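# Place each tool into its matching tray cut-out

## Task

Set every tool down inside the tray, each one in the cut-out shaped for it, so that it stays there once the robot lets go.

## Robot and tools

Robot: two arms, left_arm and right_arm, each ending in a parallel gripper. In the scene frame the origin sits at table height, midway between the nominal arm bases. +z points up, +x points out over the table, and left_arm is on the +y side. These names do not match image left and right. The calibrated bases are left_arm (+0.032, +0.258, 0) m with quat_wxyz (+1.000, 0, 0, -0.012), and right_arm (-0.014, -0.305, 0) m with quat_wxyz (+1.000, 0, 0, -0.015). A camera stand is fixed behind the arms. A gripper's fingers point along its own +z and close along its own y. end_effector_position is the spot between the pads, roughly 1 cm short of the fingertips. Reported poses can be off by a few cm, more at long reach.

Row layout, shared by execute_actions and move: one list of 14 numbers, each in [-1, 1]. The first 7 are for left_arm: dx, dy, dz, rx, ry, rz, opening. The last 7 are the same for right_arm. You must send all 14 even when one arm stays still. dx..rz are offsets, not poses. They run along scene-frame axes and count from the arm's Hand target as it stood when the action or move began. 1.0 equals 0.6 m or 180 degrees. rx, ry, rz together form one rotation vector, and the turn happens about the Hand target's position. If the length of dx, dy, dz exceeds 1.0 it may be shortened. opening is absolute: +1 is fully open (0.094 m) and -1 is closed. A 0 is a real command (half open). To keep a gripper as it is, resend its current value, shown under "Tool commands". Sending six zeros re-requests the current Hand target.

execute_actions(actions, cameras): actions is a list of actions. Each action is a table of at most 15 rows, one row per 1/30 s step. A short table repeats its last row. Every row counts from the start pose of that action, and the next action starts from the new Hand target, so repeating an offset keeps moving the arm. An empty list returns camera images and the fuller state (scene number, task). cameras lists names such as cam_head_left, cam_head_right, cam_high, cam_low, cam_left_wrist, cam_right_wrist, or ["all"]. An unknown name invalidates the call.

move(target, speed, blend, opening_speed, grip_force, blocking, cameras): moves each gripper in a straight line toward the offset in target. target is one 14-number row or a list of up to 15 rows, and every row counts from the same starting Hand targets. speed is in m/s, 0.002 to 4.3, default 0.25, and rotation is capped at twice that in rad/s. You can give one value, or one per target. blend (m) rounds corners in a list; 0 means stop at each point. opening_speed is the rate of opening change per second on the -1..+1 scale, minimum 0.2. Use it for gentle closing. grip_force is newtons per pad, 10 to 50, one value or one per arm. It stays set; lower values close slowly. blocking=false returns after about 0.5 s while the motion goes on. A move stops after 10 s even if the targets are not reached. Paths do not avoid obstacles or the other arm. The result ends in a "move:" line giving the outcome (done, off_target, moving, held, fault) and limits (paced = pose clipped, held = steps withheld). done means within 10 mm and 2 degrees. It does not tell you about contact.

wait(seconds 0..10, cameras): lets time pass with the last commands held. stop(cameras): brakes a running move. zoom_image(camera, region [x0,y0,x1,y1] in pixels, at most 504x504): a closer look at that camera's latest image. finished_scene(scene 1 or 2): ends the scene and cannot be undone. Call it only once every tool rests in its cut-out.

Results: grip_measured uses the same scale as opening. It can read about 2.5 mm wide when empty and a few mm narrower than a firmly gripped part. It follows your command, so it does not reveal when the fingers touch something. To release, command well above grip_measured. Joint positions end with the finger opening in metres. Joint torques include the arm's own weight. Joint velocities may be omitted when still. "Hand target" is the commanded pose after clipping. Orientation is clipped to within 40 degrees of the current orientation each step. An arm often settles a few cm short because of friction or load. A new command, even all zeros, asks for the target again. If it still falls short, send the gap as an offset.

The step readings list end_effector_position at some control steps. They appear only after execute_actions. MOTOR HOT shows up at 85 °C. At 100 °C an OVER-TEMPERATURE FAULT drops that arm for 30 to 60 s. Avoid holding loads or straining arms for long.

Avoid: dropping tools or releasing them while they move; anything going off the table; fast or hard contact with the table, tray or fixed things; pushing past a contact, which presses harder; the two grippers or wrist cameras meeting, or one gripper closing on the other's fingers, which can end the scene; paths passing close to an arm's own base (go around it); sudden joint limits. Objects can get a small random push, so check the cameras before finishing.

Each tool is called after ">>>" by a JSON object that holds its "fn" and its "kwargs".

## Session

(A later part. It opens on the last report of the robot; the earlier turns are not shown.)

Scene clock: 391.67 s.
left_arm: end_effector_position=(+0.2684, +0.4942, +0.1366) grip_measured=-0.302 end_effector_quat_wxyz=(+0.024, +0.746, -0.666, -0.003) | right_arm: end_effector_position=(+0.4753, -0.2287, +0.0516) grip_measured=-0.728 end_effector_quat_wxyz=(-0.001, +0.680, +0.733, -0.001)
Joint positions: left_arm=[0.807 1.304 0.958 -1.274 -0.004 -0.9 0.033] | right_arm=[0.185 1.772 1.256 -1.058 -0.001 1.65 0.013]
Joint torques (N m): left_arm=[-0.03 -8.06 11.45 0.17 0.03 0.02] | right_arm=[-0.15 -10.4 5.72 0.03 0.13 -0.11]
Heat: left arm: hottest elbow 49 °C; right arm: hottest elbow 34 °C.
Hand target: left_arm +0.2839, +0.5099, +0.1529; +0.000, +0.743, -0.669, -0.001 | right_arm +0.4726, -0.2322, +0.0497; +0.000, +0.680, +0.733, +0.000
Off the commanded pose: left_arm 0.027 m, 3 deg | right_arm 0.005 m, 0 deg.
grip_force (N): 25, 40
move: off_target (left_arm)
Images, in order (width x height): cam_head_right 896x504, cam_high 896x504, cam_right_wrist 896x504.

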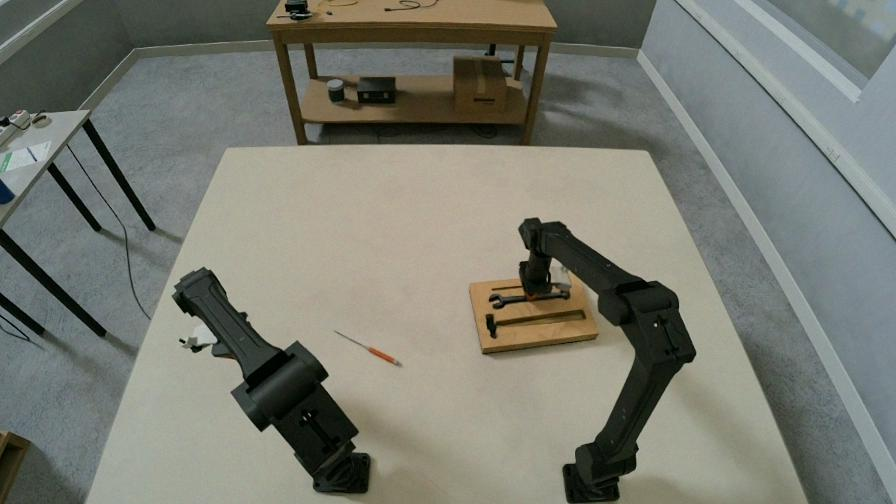

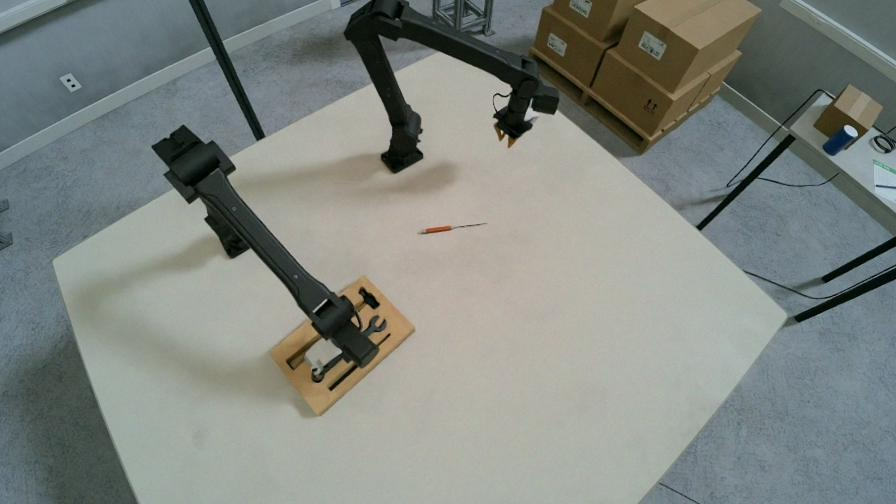

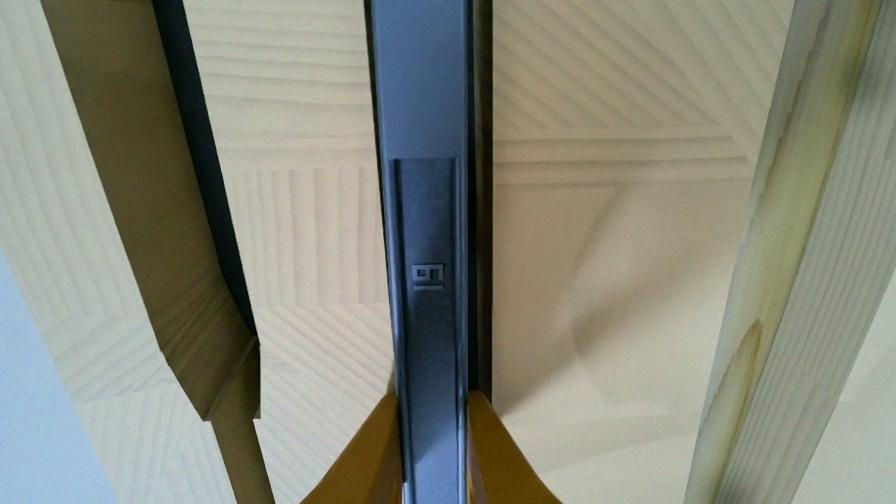

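>>> {"fn": "move", "kwargs": {"target": [0,0,0,0,0,0,-0.3,0,0,0,0,0,0,-0.55], "opening_speed": 0.2, "cameras": ["cam_head_right","cam_right_wrist"]}}

>>> {"fn": "zoom_image", "kwargs": {"camera": "cam_head_right", "region": [485, 280, 580, 320]}}

Scene clock: 409.57 s.
left_arm: end_effector_position=(+0.2684, +0.4942, +0.1366) grip_measured=-0.302 end_effector_quat_wxyz=(+0.024, +0.746, -0.666, -0.003) | right_arm: end_effector_position=(+0.4753, -0.2287, +0.0516) grip_measured=-0.552 end_effector_quat_wxyz=(-0.001, +0.680, +0.733, -0.001)
Joint positions: left_arm=[0.807 1.304 0.958 -1.274 -0.004 -0.9 0.033] | right_arm=[0.185 1.772 1.256 -1.058 -0.001 1.65 0.021]
Joint torques (N m): left_arm=[-0.03 -8 11.48 0.16 0.02 0.02] | right_arm=[-0.26 -10.46 5.76 0.02 0.13 -0.11]
Heat: left arm: hottest elbow 50 °C; right arm: hottest elbow 33 °C.
Hand target: left_arm +0.2839, +0.5099, +0.1529; +0.000, +0.743, -0.669, -0.001 | right_arm +0.4726, -0.2322, +0.0497; +0.000, +0.680, +0.733, +0.000
Off the commanded pose: left_arm 0.027 m, 3 deg | right_arm 0.005 m, 0 deg.
grip_force (N): 25, 40
move: off_target (left_arm)
Images, in order (width x height): cam_head_right 896x504, cam_right_wrist 896x504.

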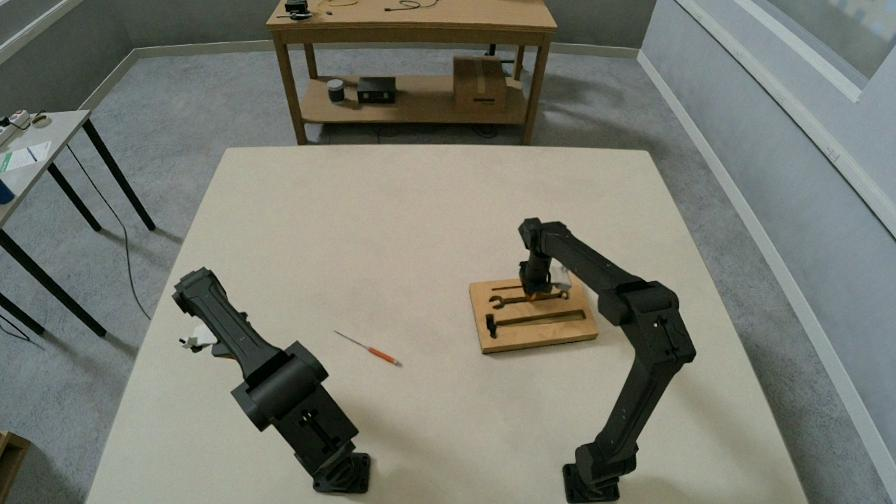

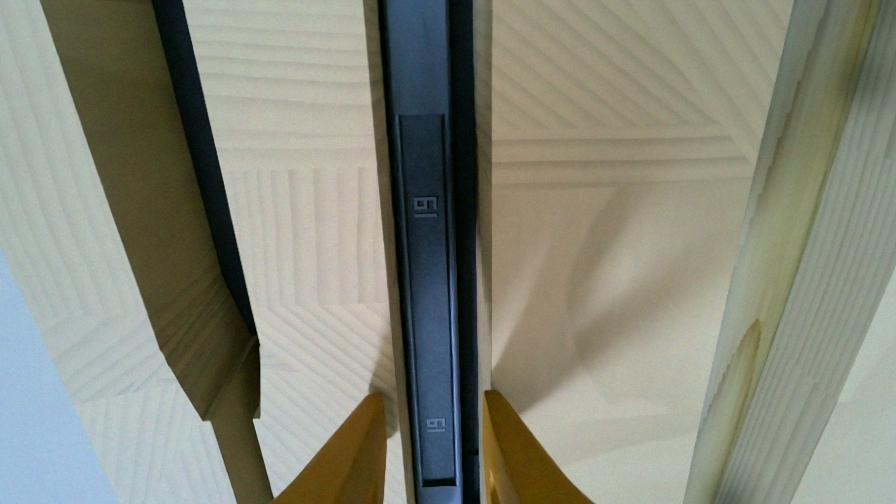

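Scaled by 5.305 from the camera's 896x504 image, which has a finer 1280x720 frame.

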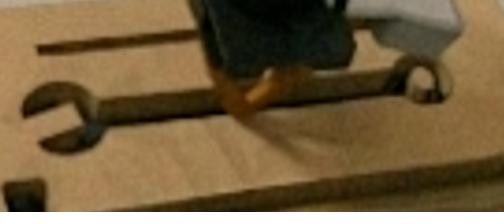

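>>> {"fn": "move", "kwargs": {"target": [[0,0,0,0,0,0,-0.3,0,0,0.18,0,0,0,-0.55],[0,0,0,0,0,0,-0.3,-0.2127,0.677,0.12,0,0,0.821,-0.3],[0,0,0,0,0,0,-0.3,-0.2127,0.677,0.06,0,0,0.821,-0.3]], "speed": [0.12,0.35,0.15], "cameras": ["cam_head_right","cam_right_wrist"]}}

>>> {"fn": "zoom_image", "kwargs": {"camera": "cam_head_right", "region": [460, 260, 610, 360]}}

Scene clock: 428.40 s.
left_arm: end_effector_position=(+0.2684, +0.4942, +0.1366) grip_measured=-0.302 end_effector_quat_wxyz=(+0.024, +0.746, -0.666, -0.003) | right_arm: end_effector_position=(+0.3436, +0.1688, +0.0876) grip_measured=-0.302 end_effector_quat_wxyz=(-0.005, -0.510, +0.860, -0.003)
Joint positions: left_arm=[0.807 1.304 0.958 -1.274 -0.004 -0.9 0.033] | right_arm=[0.955 1.973 1.663 -1.271 0.001 -0.147 0.033]
Joint torques (N m): left_arm=[-0.09 -8 11.45 0.16 0.03 0] | right_arm=[0.32 -12.22 8.06 0.14 -0.02 -0.16]
Heat: left arm: hottest elbow 50 °C; right arm: hottest elbow 33 °C.
Hand target: left_arm +0.2839, +0.5099, +0.1529; +0.000, +0.743, -0.669, -0.001 | right_arm +0.3449, +0.1739, +0.0858; +0.000, -0.515, +0.857, +0.000
Off the commanded pose: left_arm 0.027 m, 3 deg | right_arm 0.006 m, 1 deg.
grip_force (N): 25, 40
move: off_target (left_arm); target 2's new opening was sent with right_arm's hand 0.024 m and 2 deg from that target
Images, in order (width x height): cam_head_right 896x504, cam_right_wrist 896x504.

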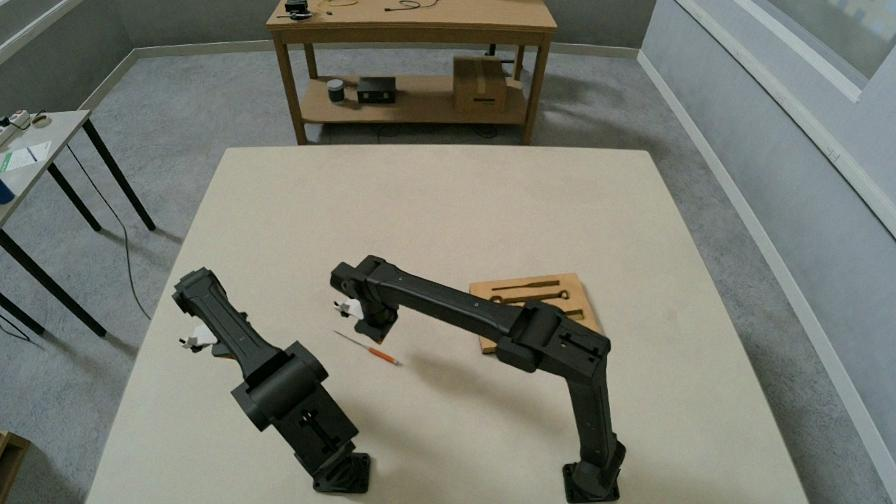

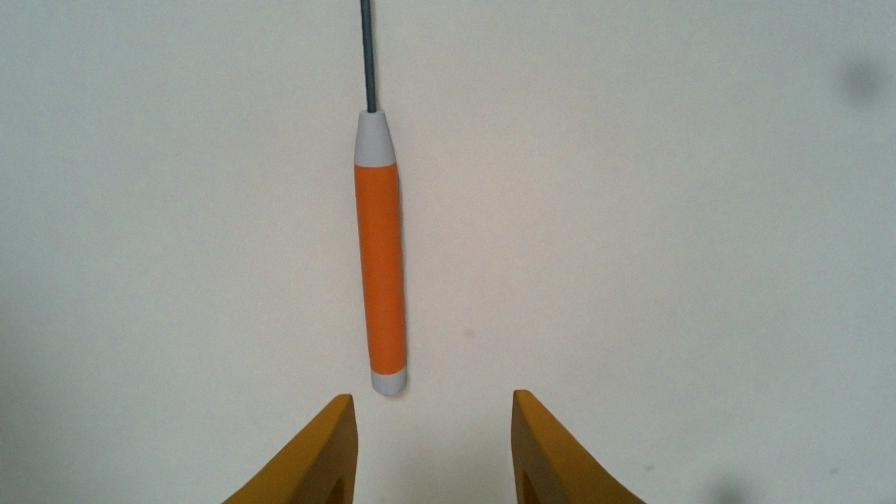

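Scaled by 3.360 from the camera's 896x504 image, which has a finer 1280x720 frame.

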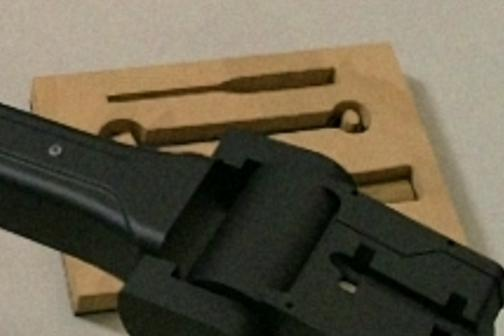

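>>> {"fn": "move", "kwargs": {"target": [0,0,0,0,0,0,-0.3,-0.0425,-0.0013,-0.09,0,0,0,-0.3], "speed": 0.15, "cameras": ["cam_right_wrist"]}}

Scene clock: 440.83 s.
left_arm: end_effector_position=(+0.2684, +0.4942, +0.1366) grip_measured=-0.302 end_effector_quat_wxyz=(+0.024, +0.746, -0.666, -0.003) | right_arm: end_effector_position=(+0.3223, +0.1702, +0.0358) grip_measured=-0.302 end_effector_quat_wxyz=(-0.001, -0.516, +0.856, -0.001)
Joint positions: left_arm=[0.807 1.304 0.958 -1.274 -0.004 -0.9 0.033] | right_arm=[0.985 1.991 1.545 -1.127 0.001 -0.13 0.033]
Joint torques (N m): left_arm=[-0.09 -8 11.48 0.16 0.03 0.01] | right_arm=[0.62 -12.16 6.91 0.14 0 0.04]
Heat: left arm: hottest elbow 51 °C; right arm: hottest elbow 33 °C.
Hand target: left_arm +0.2839, +0.5099, +0.1529; +0.000, +0.743, -0.669, -0.001 | right_arm +0.3195, +0.1732, +0.0318; +0.000, -0.515, +0.857, +0.000
Off the commanded pose: left_arm 0.027 m, 3 deg | right_arm 0.006 m, 0 deg.
grip_force (N): 25, 40
move: off_target (left_arm)
Images, in order (width x height): cam_right_wrist 896x504.

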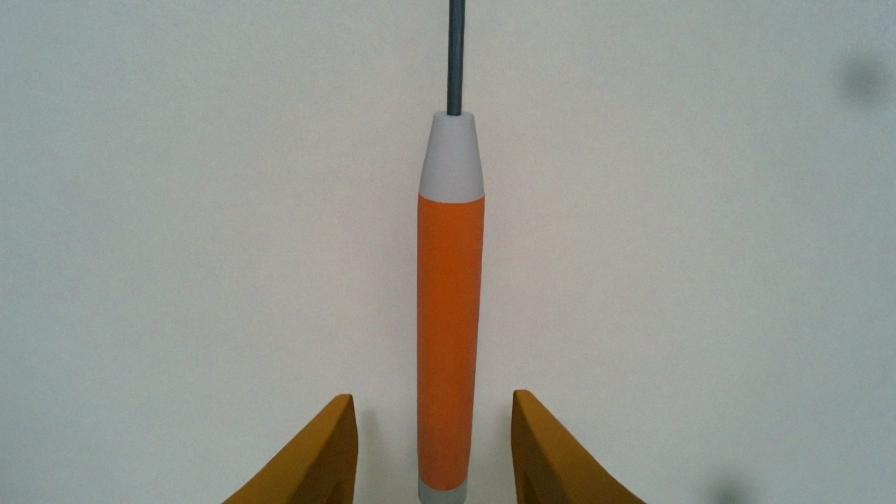

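>>> {"fn": "move", "kwargs": {"target": [[0,0,0,0,0,0,-0.3,0.003,-0.003,-0.041,0,0,-0.007,-0.3],[0,0,0,0,0,0,-0.3,0.003,-0.003,-0.041,0,0,-0.007,-0.9]], "speed": 0.1, "opening_speed": 0.6, "cameras": ["cam_right_wrist"]}}

Scene clock: 451.03 s.
left_arm: end_effector_position=(+0.2684, +0.4942, +0.1366) grip_measured=-0.302 end_effector_quat_wxyz=(+0.024, +0.746, -0.666, -0.003) | right_arm: end_effector_position=(+0.3237, +0.1727, +0.0177) grip_measured=-0.729 end_effector_quat_wxyz=(+0.006, -0.508, +0.861, +0.003)
Joint positions: left_arm=[0.807 1.304 0.958 -1.274 -0.004 -0.9 0.033] | right_arm=[0.985 2.01 1.524 -1.072 -0.001 -0.11 0.013]
Joint torques (N m): left_arm=[-0.03 -8 11.48 0.16 0.03 0] | right_arm=[0.26 -11.87 6.49 0.16 0.04 0.03]
Heat: left arm: hottest elbow 51 °C; right arm: hottest elbow 33 °C.
Hand target: left_arm +0.2839, +0.5099, +0.1529; +0.000, +0.743, -0.669, -0.001 | right_arm +0.3213, +0.1715, +0.0071; +0.000, -0.506, +0.863, +0.000
Off the commanded pose: left_arm 0.027 m, 3 deg | right_arm 0.011 m, 1 deg.
grip_force (N): 25, 40
move: off_target (left_arm, right_arm); target 2's new opening was sent with right_arm's hand 0.011 m and 1 deg from that target
Images, in order (width x height): cam_right_wrist 896x504.

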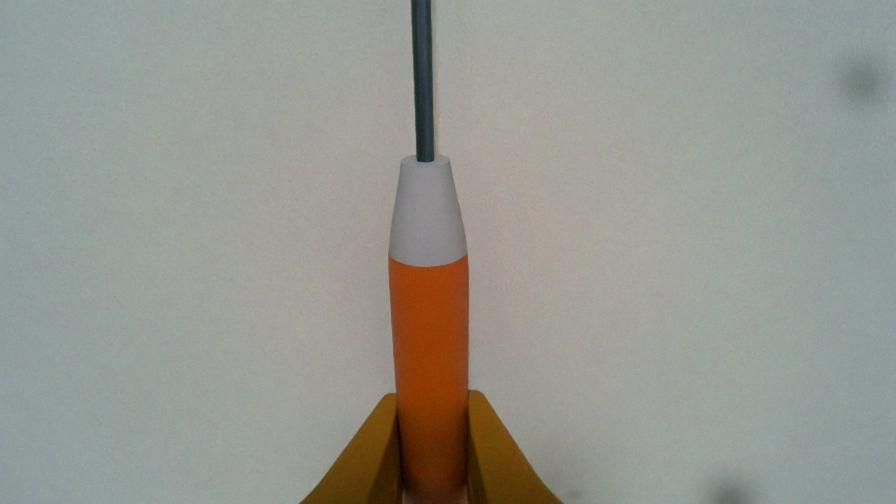

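>>> {"fn": "move", "kwargs": {"target": [[0,0,0,0,0,0,-0.3,0,0,0,0,0,0,-0.6],[0,0,0,0,0,0,-0.3,0,0,-0.008,0,0,0,-0.6]], "speed": 0.05, "opening_speed": 0.6, "cameras": ["cam_right_wrist"]}}

Scene clock: 459.03 s.
left_arm: end_effector_position=(+0.2684, +0.4942, +0.1366) grip_measured=-0.302 end_effector_quat_wxyz=(+0.024, +0.746, -0.666, -0.003) | right_arm: end_effector_position=(+0.3244, +0.1736, +0.0177) grip_measured=-0.602 end_effector_quat_wxyz=(+0.008, -0.508, +0.861, +0.004)
Joint positions: left_arm=[0.807 1.304 0.958 -1.274 -0.004 -0.9 0.033] | right_arm=[0.985 2.01 1.524 -1.067 0 -0.11 0.019]
Joint torques (N m): left_arm=[-0.09 -8.12 11.44 0.17 0.02 0.01] | right_arm=[0.62 -11.46 6.13 0.27 0.03 0]
Heat: left arm: hottest elbow 51 °C; right arm: hottest elbow 32 °C.
Hand target: left_arm +0.2839, +0.5099, +0.1529; +0.000, +0.743, -0.669, -0.001 | right_arm +0.3213, +0.1714, +0.0023; +0.000, -0.506, +0.863, +0.000
Off the commanded pose: left_arm 0.027 m, 3 deg | right_arm 0.016 m, 1 deg.
grip_force (N): 25, 40
move: off_target (left_arm, right_arm)
Images, in order (width x height): cam_right_wrist 896x504.

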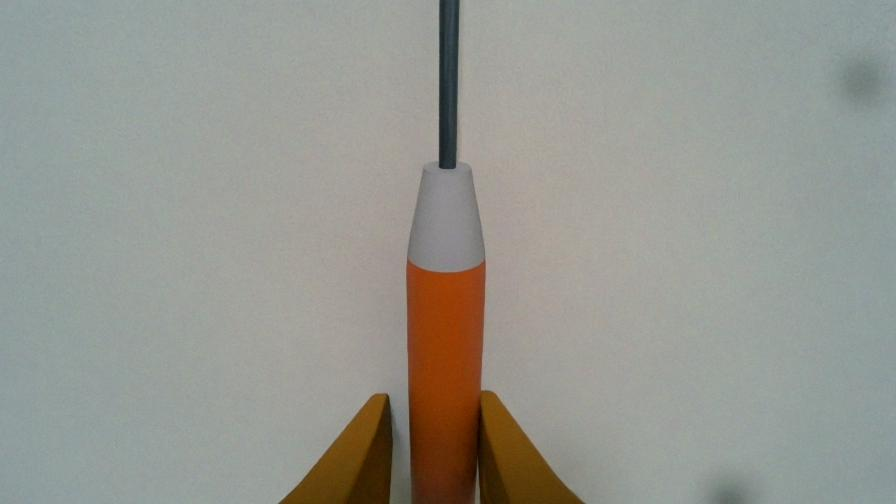

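>>> {"fn": "move", "kwargs": {"target": [0,0,0,0,0,0,-0.3,-0.006,-0.004,-0.008,0,0,0,-0.6], "speed": 0.05, "cameras": ["cam_right_wrist"]}}

Scene clock: 465.10 s.
left_arm: end_effector_position=(+0.2684, +0.4942, +0.1366) grip_measured=-0.302 end_effector_quat_wxyz=(+0.024, +0.746, -0.666, -0.003) | right_arm: end_effector_position=(+0.3243, +0.1734, +0.0169) grip_measured=-0.602 end_effector_quat_wxyz=(+0.011, -0.508, +0.861, +0.005)
Joint positions: left_arm=[0.807 1.304 0.958 -1.274 -0.004 -0.9 0.033] | right_arm=[0.985 2.007 1.515 -1.055 0 -0.11 0.019]
Joint torques (N m): left_arm=[-0.15 -8.06 11.45 0.18 0.03 0.01] | right_arm=[0.56 -11.46 5.29 0.46 0.05 0.06]
Heat: left arm: hottest elbow 51 °C; right arm: hottest elbow 32 °C.
Hand target: left_arm +0.2839, +0.5099, +0.1529; +0.000, +0.743, -0.669, -0.001 | right_arm +0.3177, +0.1690, -0.0024; +0.000, -0.506, +0.863, +0.000
Off the commanded pose: left_arm 0.027 m, 3 deg | right_arm 0.021 m, 1 deg.
grip_force (N): 25, 40
move: off_target (left_arm, right_arm)
Images, in order (width x height): cam_right_wrist 896x504.

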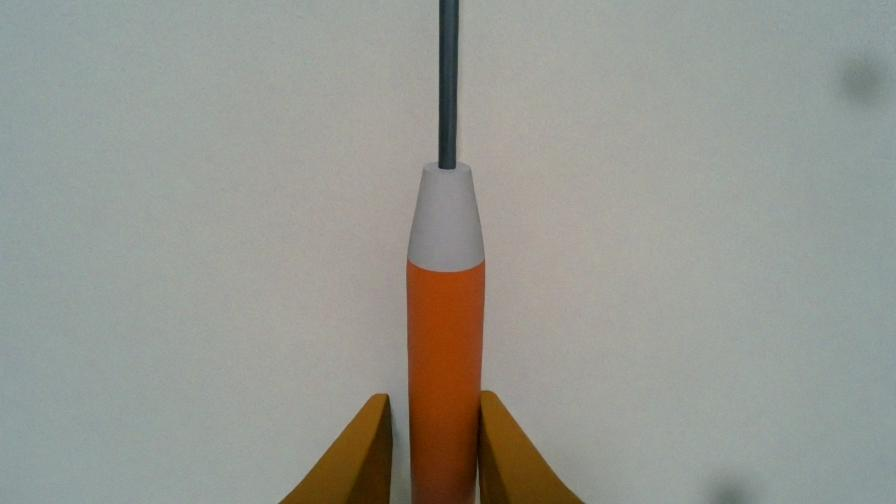

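>>> {"fn": "move", "kwargs": {"target": [[0,0,0,0,0,0,-0.3,0.01,0.006,0.02,0,0,0,-0.6],[0,0,0,0,0,0,-0.3,0.01,0.006,0.02,0,0,0,-0.92]], "speed": 0.05, "opening_speed": 0.6, "cameras": ["cam_right_wrist"]}}

Scene clock: 476.97 s.
left_arm: end_effector_position=(+0.2684, +0.4942, +0.1366) grip_measured=-0.302 end_effector_quat_wxyz=(+0.024, +0.746, -0.666, -0.003) | right_arm: end_effector_position=(+0.3236, +0.1731, +0.0169) grip_measured=-0.728 end_effector_quat_wxyz=(+0.009, -0.508, +0.861, +0.006)
Joint positions: left_arm=[0.807 1.304 0.958 -1.274 -0.004 -0.9 0.033] | right_arm=[0.985 2.007 1.515 -1.058 -0.003 -0.11 0.013]
Joint torques (N m): left_arm=[-0.03 -8.06 11.48 0.16 0.02 0.01] | right_arm=[0.21 -11.28 8.03 -0.66 0.12 -0.02]
Heat: left arm: hottest elbow 52 °C; right arm: hottest elbow 32 °C.
Hand target: left_arm +0.2839, +0.5099, +0.1529; +0.000, +0.743, -0.669, -0.001 | right_arm +0.3237, +0.1726, +0.0096; +0.000, -0.506, +0.863, +0.000
Off the commanded pose: left_arm 0.027 m, 3 deg | right_arm 0.007 m, 1 deg.
grip_force (N): 25, 40
move: off_target (left_arm)
Images, in order (width x height): cam_right_wrist 896x504.

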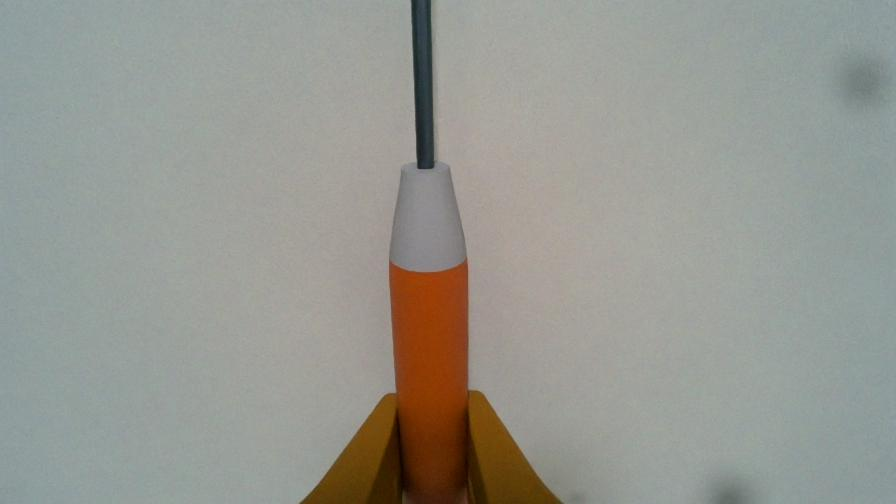

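>>> {"fn": "move", "kwargs": {"target": [[0,0,0,0,0,0,-0.3,0,0,0.1,0,0,0,-0.92],[0,0,0,0,0,0,-0.3,0,0,0.22,0,0,0,-0.92],[0,0,0,0,0,0,-0.3,0.369,-0.7127,0.22,0,0,0.1856,-0.92]], "speed": [0.1,0.25,0.25], "blend": [0.02,0.03,0], "cameras": ["cam_head_right","cam_high","cam_right_wrist"]}}

>>> {"fn": "zoom_image", "kwargs": {"camera": "cam_head_right", "region": [460, 240, 610, 360]}}

Scene clock: 507.83 s.
left_arm: end_effector_position=(+0.2684, +0.4942, +0.1366) grip_measured=-0.302 end_effector_quat_wxyz=(+0.024, +0.746, -0.666, -0.003) | right_arm: end_effector_position=(+0.5271, -0.2613, +0.1246) grip_measured=-0.729 end_effector_quat_wxyz=(+0.015, +0.727, -0.687, -0.013)
Joint positions: left_arm=[0.807 1.304 0.958 -1.274 -0.004 -0.9 0.033] | right_arm=[0.112 1.835 1.553 -1.329 0.002 -1.546 0.013]
Joint torques (N m): left_arm=[-0.09 -8.12 11.49 0.18 0.03 0.02] | right_arm=[0.56 -10.81 12.3 -0.73 -0.11 -0.15]
Heat: left arm: hottest elbow 52 °C; right arm: hottest elbow 33 °C.
Hand target: left_arm +0.2839, +0.5099, +0.1529; +0.000, +0.743, -0.669, -0.001 | right_arm +0.5451, -0.2549, +0.1416; +0.000, +0.733, -0.681, +0.000
Off the commanded pose: left_arm 0.027 m, 3 deg | right_arm 0.026 m, 2 deg.
grip_force (N): 25, 40
move: off_target (left_arm, right_arm)
Images, in order (width x height): cam_head_right 896x504, cam_high 896x504, cam_right_wrist 896x504.

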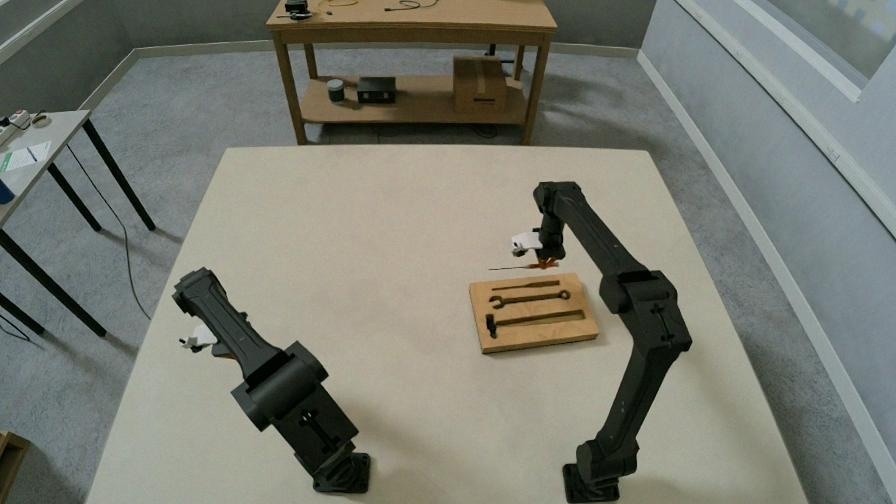

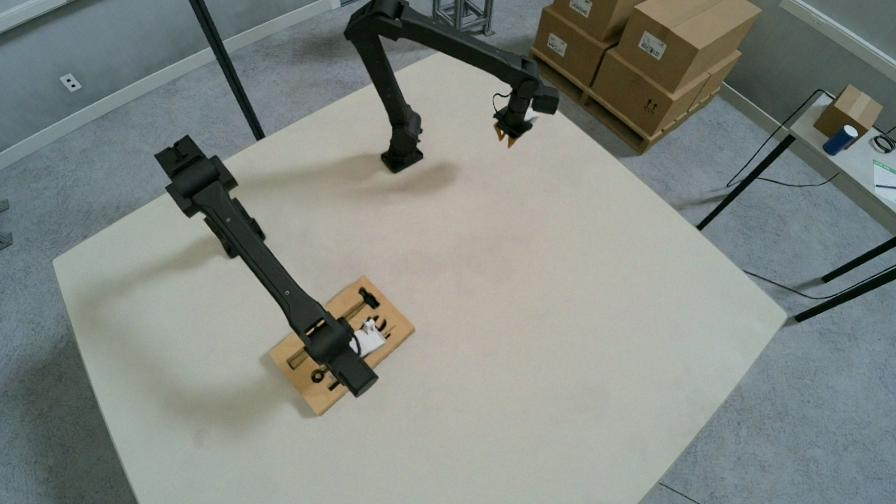

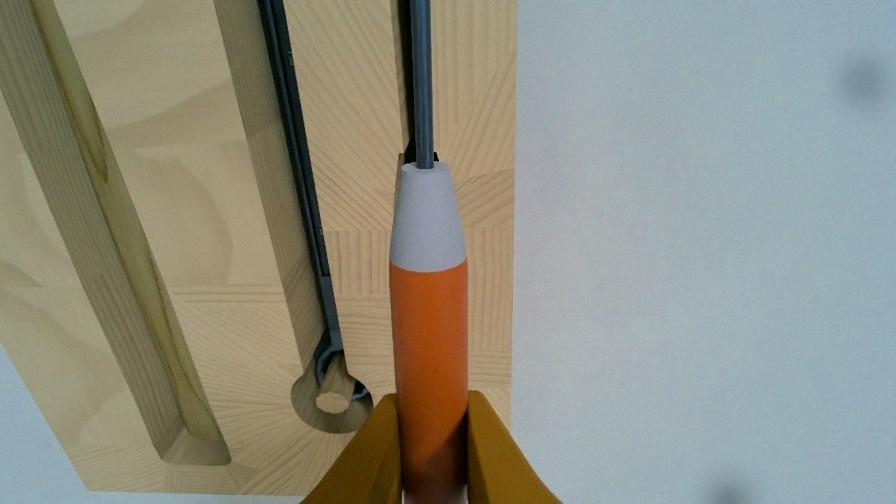

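Scaled by 3.360 from the camera's 896x504 image, which has a finer 1280x720 frame.

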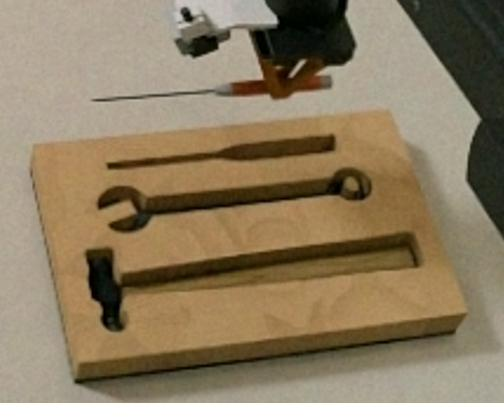

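>>> {"fn": "move", "kwargs": {"target": [0,0,0,0,0,0,-0.3,-0.005,-0.0385,-0.115,0,0,0,-0.92], "speed": 0.12, "cameras": ["cam_head_right","cam_high","cam_right_wrist"]}}

>>> {"fn": "zoom_image", "kwargs": {"camera": "cam_head_right", "region": [485, 265, 580, 305]}}

>>> {"fn": "zoom_image", "kwargs": {"camera": "cam_high", "region": [305, 305, 405, 405]}}

Scene clock: 529.87 s.
left_arm: end_effector_position=(+0.2684, +0.4942, +0.1366) grip_measured=-0.302 end_effector_quat_wxyz=(+0.024, +0.746, -0.666, -0.003) | right_arm: end_effector_position=(+0.5404, -0.2739, +0.0739) grip_measured=-0.729 end_effector_quat_wxyz=(+0.003, +0.732, -0.681, -0.002)
Joint positions: left_arm=[0.807 1.304 0.958 -1.274 -0.004 -0.9 0.033] | right_arm=[0.087 1.89 1.495 -1.183 0.001 -1.586 0.013]
Joint torques (N m): left_arm=[-0.03 -8.12 11.49 0.16 0.03 0.02] | right_arm=[-0.38 -11.63 7.1 0.1 -0.09 -0.15]
Motor temperatures (°C): left_arm=[21 25 53 20 19 20 22] | right_arm=[21 28 35 21 19 19 23]
Heat: left arm: hottest elbow 53 °C; right arm: hottest elbow 35 °C.
Hand target: left_arm +0.2839, +0.5099, +0.1529; +0.000, +0.743, -0.669, -0.001 | right_arm +0.5422, -0.2780, +0.0726; +0.000, +0.733, -0.681, +0.000
Off the commanded pose: left_arm 0.027 m, 3 deg | right_arm 0.005 m, 0 deg.
grip_force (N): 25, 40
move: off_target (left_arm)
Images, in order (width x height): cam_head_right 896x504, cam_high 896x504, cam_right_wrist 896x504.

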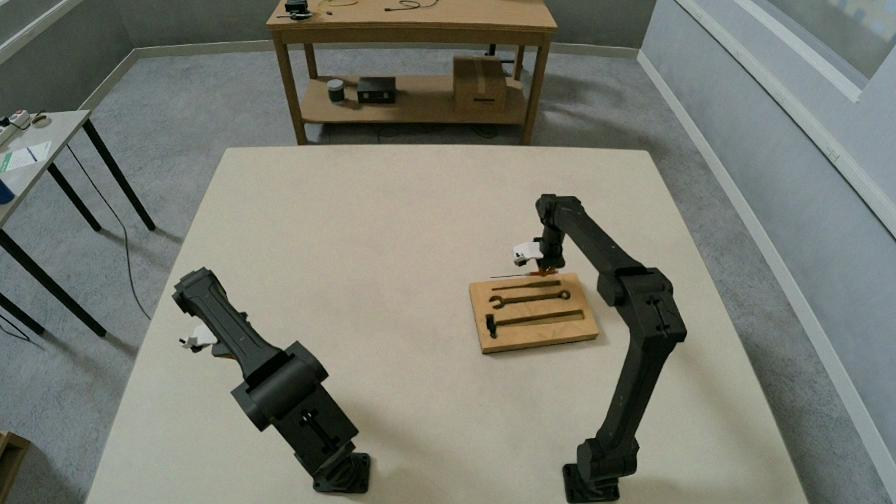

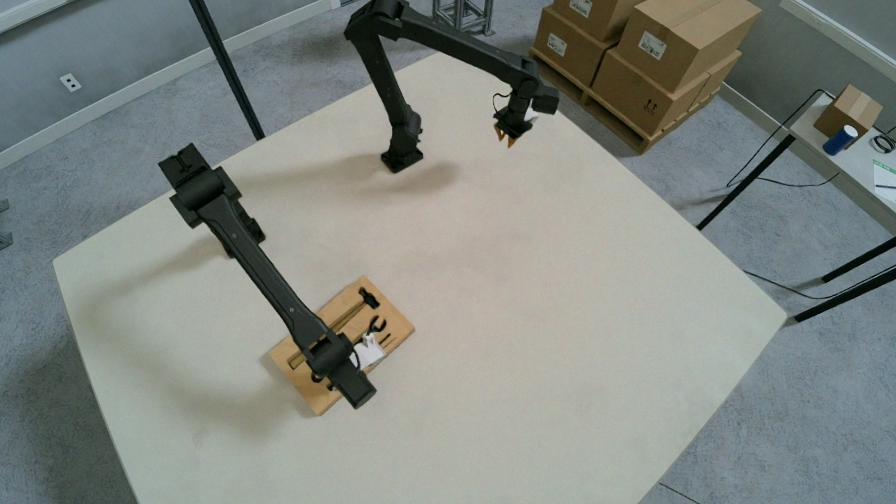

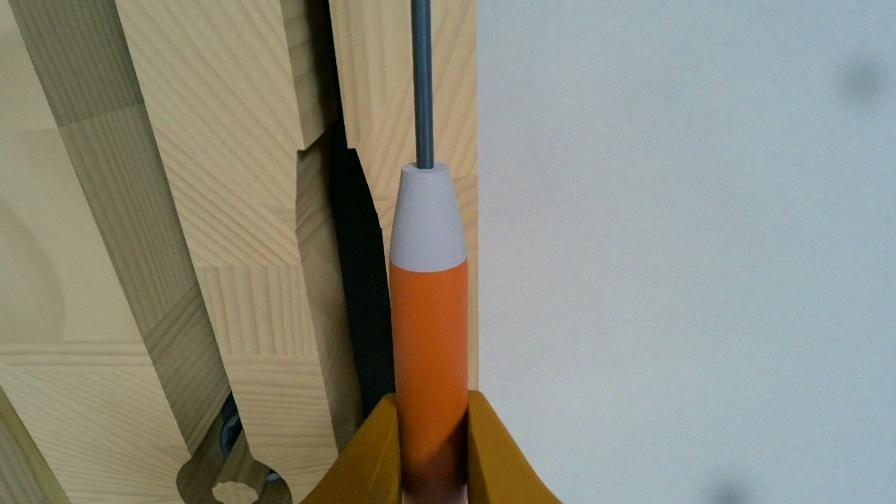

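Scaled by 5.305 from the camera's 896x504 image, which has a finer 1280x720 frame.

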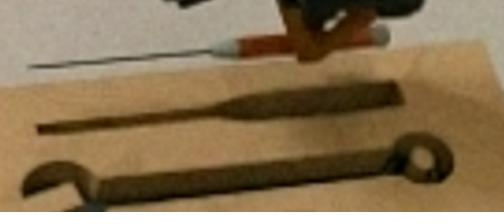

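Scaled by 5.040 from the camera's 896x504 image, which has a finer 1280x720 frame.

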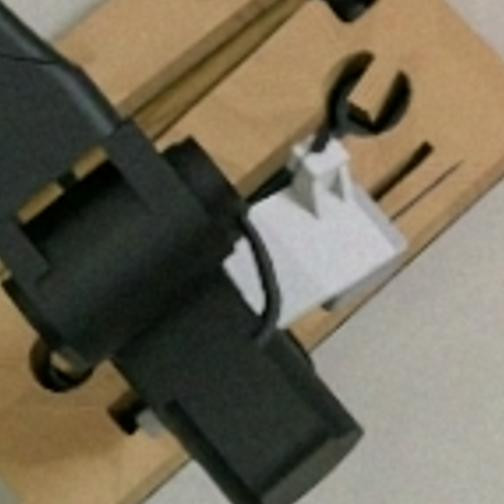

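>>> {"fn": "move", "kwargs": {"target": [0,0,0,0,0,0,-0.3,-0.043,-0.009,-0.018,0,0,0,-0.92], "speed": 0.08, "cameras": ["cam_head_right","cam_high","cam_right_wrist"]}}

>>> {"fn": "zoom_image", "kwargs": {"camera": "cam_head_right", "region": [485, 265, 580, 305]}}

>>> {"fn": "zoom_image", "kwargs": {"camera": "cam_high", "region": [305, 305, 405, 405]}}

Scene clock: 550.00 s.
left_arm: end_effector_position=(+0.2684, +0.4942, +0.1366) grip_measured=-0.302 end_effector_quat_wxyz=(+0.024, +0.746, -0.666, -0.003) | right_arm: end_effector_position=(+0.5150, -0.2770, +0.0557) grip_measured=-0.729 end_effector_quat_wxyz=(+0.008, +0.734, -0.679, -0.007)
Joint positions: left_arm=[0.807 1.304 0.958 -1.274 -0.004 -0.9 0.033] | right_arm=[0.084 1.857 1.392 -1.127 0.001 -1.594 0.013]
Joint torques (N m): left_arm=[-0.21 -8.12 11.45 0.16 0.02 0.01] | right_arm=[-0.67 -12.22 6.53 0.08 -0.09 -0.16]
Heat: left arm: hottest elbow 53 °C; right arm: hottest elbow 34 °C.
Hand target: left_arm +0.2839, +0.5099, +0.1529; +0.000, +0.743, -0.669, -0.001 | right_arm +0.5163, -0.2834, +0.0616; +0.000, +0.732, -0.681, +0.000
Off the commanded pose: left_arm 0.027 m, 3 deg | right_arm 0.009 m, 1 deg.
grip_force (N): 25, 40
move: off_target (left_arm)
Images, in order (width x height): cam_head_right 896x504, cam_high 896x504, cam_right_wrist 896x504.

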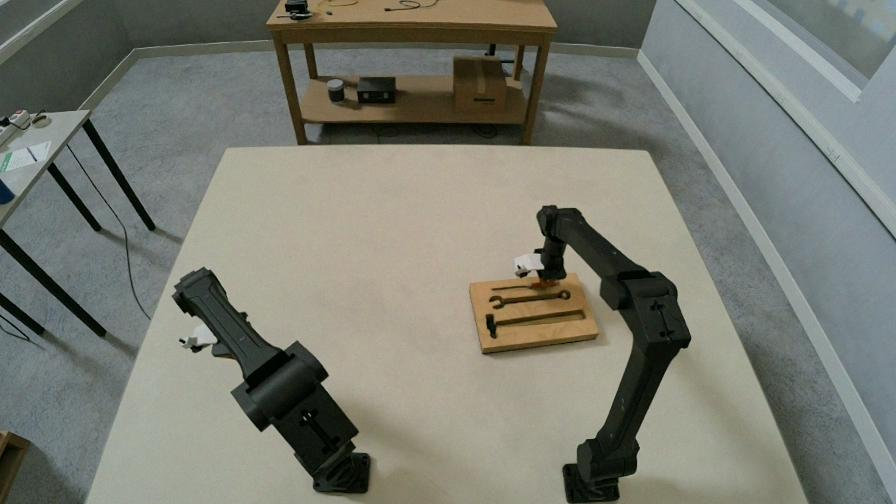

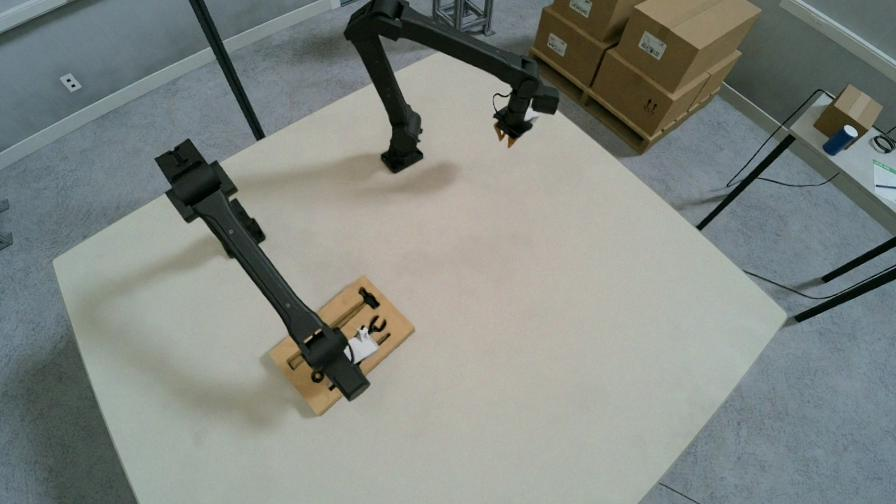

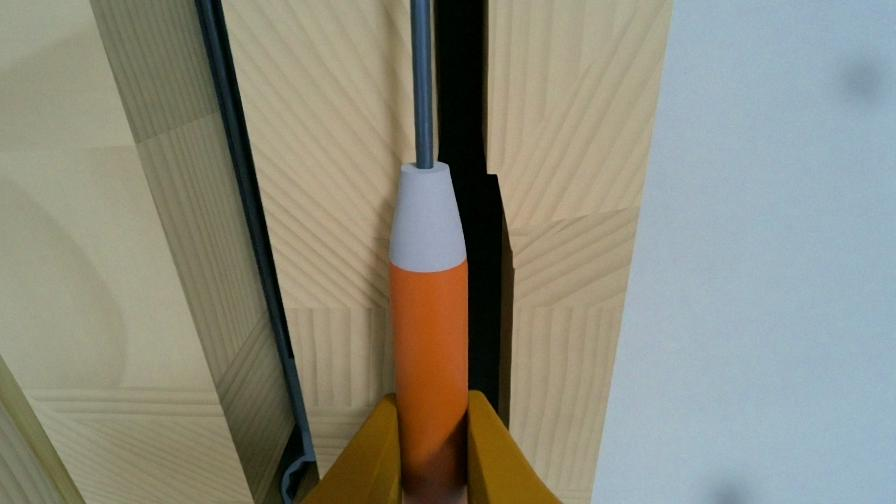

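Scaled by 5.305 from the camera's 896x504 image, which has a finer 1280x720 frame.

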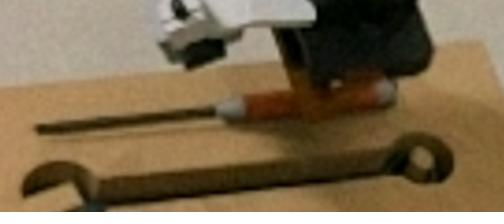

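Scaled by 5.040 from the camera's 896x504 image, which has a finer 1280x720 frame.

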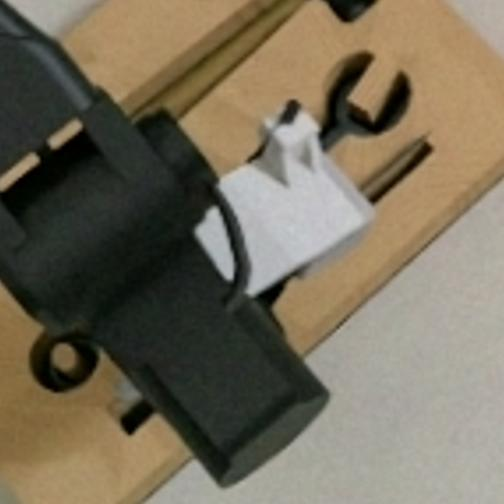

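>>> {"fn": "move", "kwargs": {"target": [0,0,0,0,0,0,-0.3,0.012,-0.007,-0.002,0,0,0,-0.92], "speed": 0.08, "cameras": ["cam_head_right","cam_high","cam_right_wrist"]}}

>>> {"fn": "zoom_image", "kwargs": {"camera": "cam_head_right", "region": [485, 265, 580, 305]}}

>>> {"fn": "zoom_image", "kwargs": {"camera": "cam_high", "region": [305, 305, 405, 405]}}

Scene clock: 580.10 s.
left_arm: end_effector_position=(+0.2684, +0.4942, +0.1366) grip_measured=-0.302 end_effector_quat_wxyz=(+0.024, +0.746, -0.666, -0.003) | right_arm: end_effector_position=(+0.5152, -0.2822, +0.0557) grip_measured=-0.729 end_effector_quat_wxyz=(+0.008, +0.733, -0.680, -0.007)
Joint positions: left_arm=[0.807 1.304 0.958 -1.274 -0.004 -0.9 0.033] | right_arm=[0.074 1.857 1.392 -1.127 0.001 -1.603 0.013]
Joint torques (N m): left_arm=[-0.15 -8.12 11.52 0.17 0.03 0.02] | right_arm=[-0.5 -11.11 8.35 -0.13 -0.09 -0.12]
Heat: left arm: hottest elbow 54 °C; right arm: hottest elbow 34 °C.
Hand target: left_arm +0.2839, +0.5099, +0.1529; +0.000, +0.743, -0.669, -0.001 | right_arm +0.5235, -0.2876, +0.0604; +0.000, +0.732, -0.681, +0.000
Off the commanded pose: left_arm 0.027 m, 3 deg | right_arm 0.011 m, 1 deg.
grip_force (N): 25, 40
move: off_target (left_arm, right_arm)
Images, in order (width x height): cam_head_right 896x504, cam_high 896x504, cam_right_wrist 896x504.

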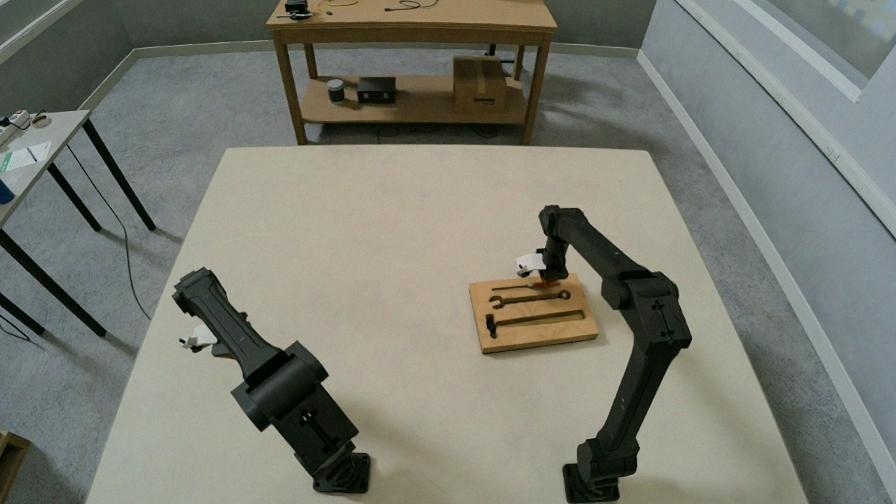

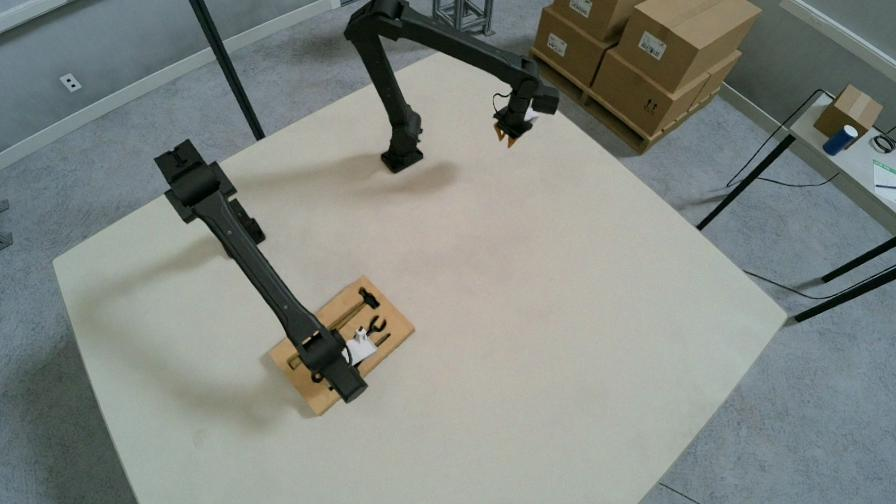

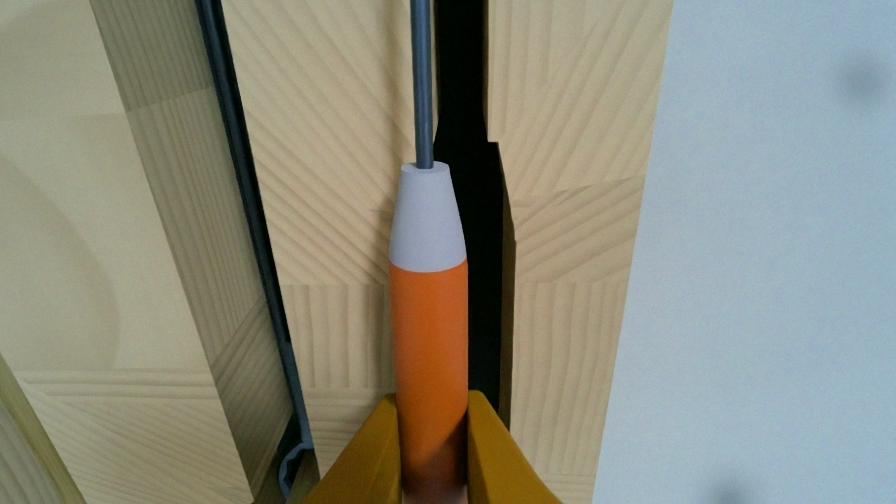

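Scaled by 5.305 from the camera's 896x504 image, which has a finer 1280x720 frame.

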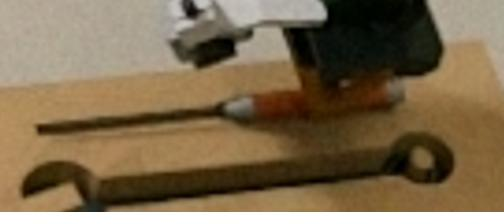

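Scaled by 5.040 from the camera's 896x504 image, which has a finer 1280x720 frame.

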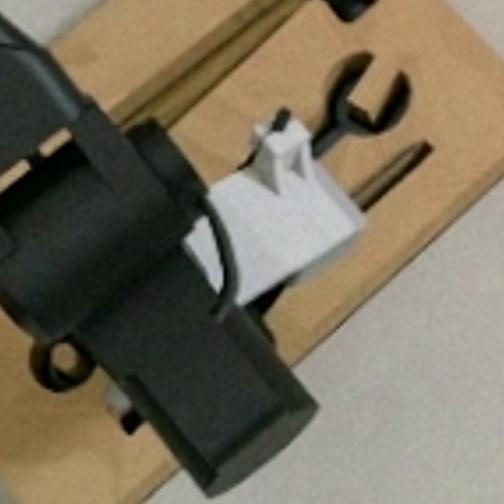

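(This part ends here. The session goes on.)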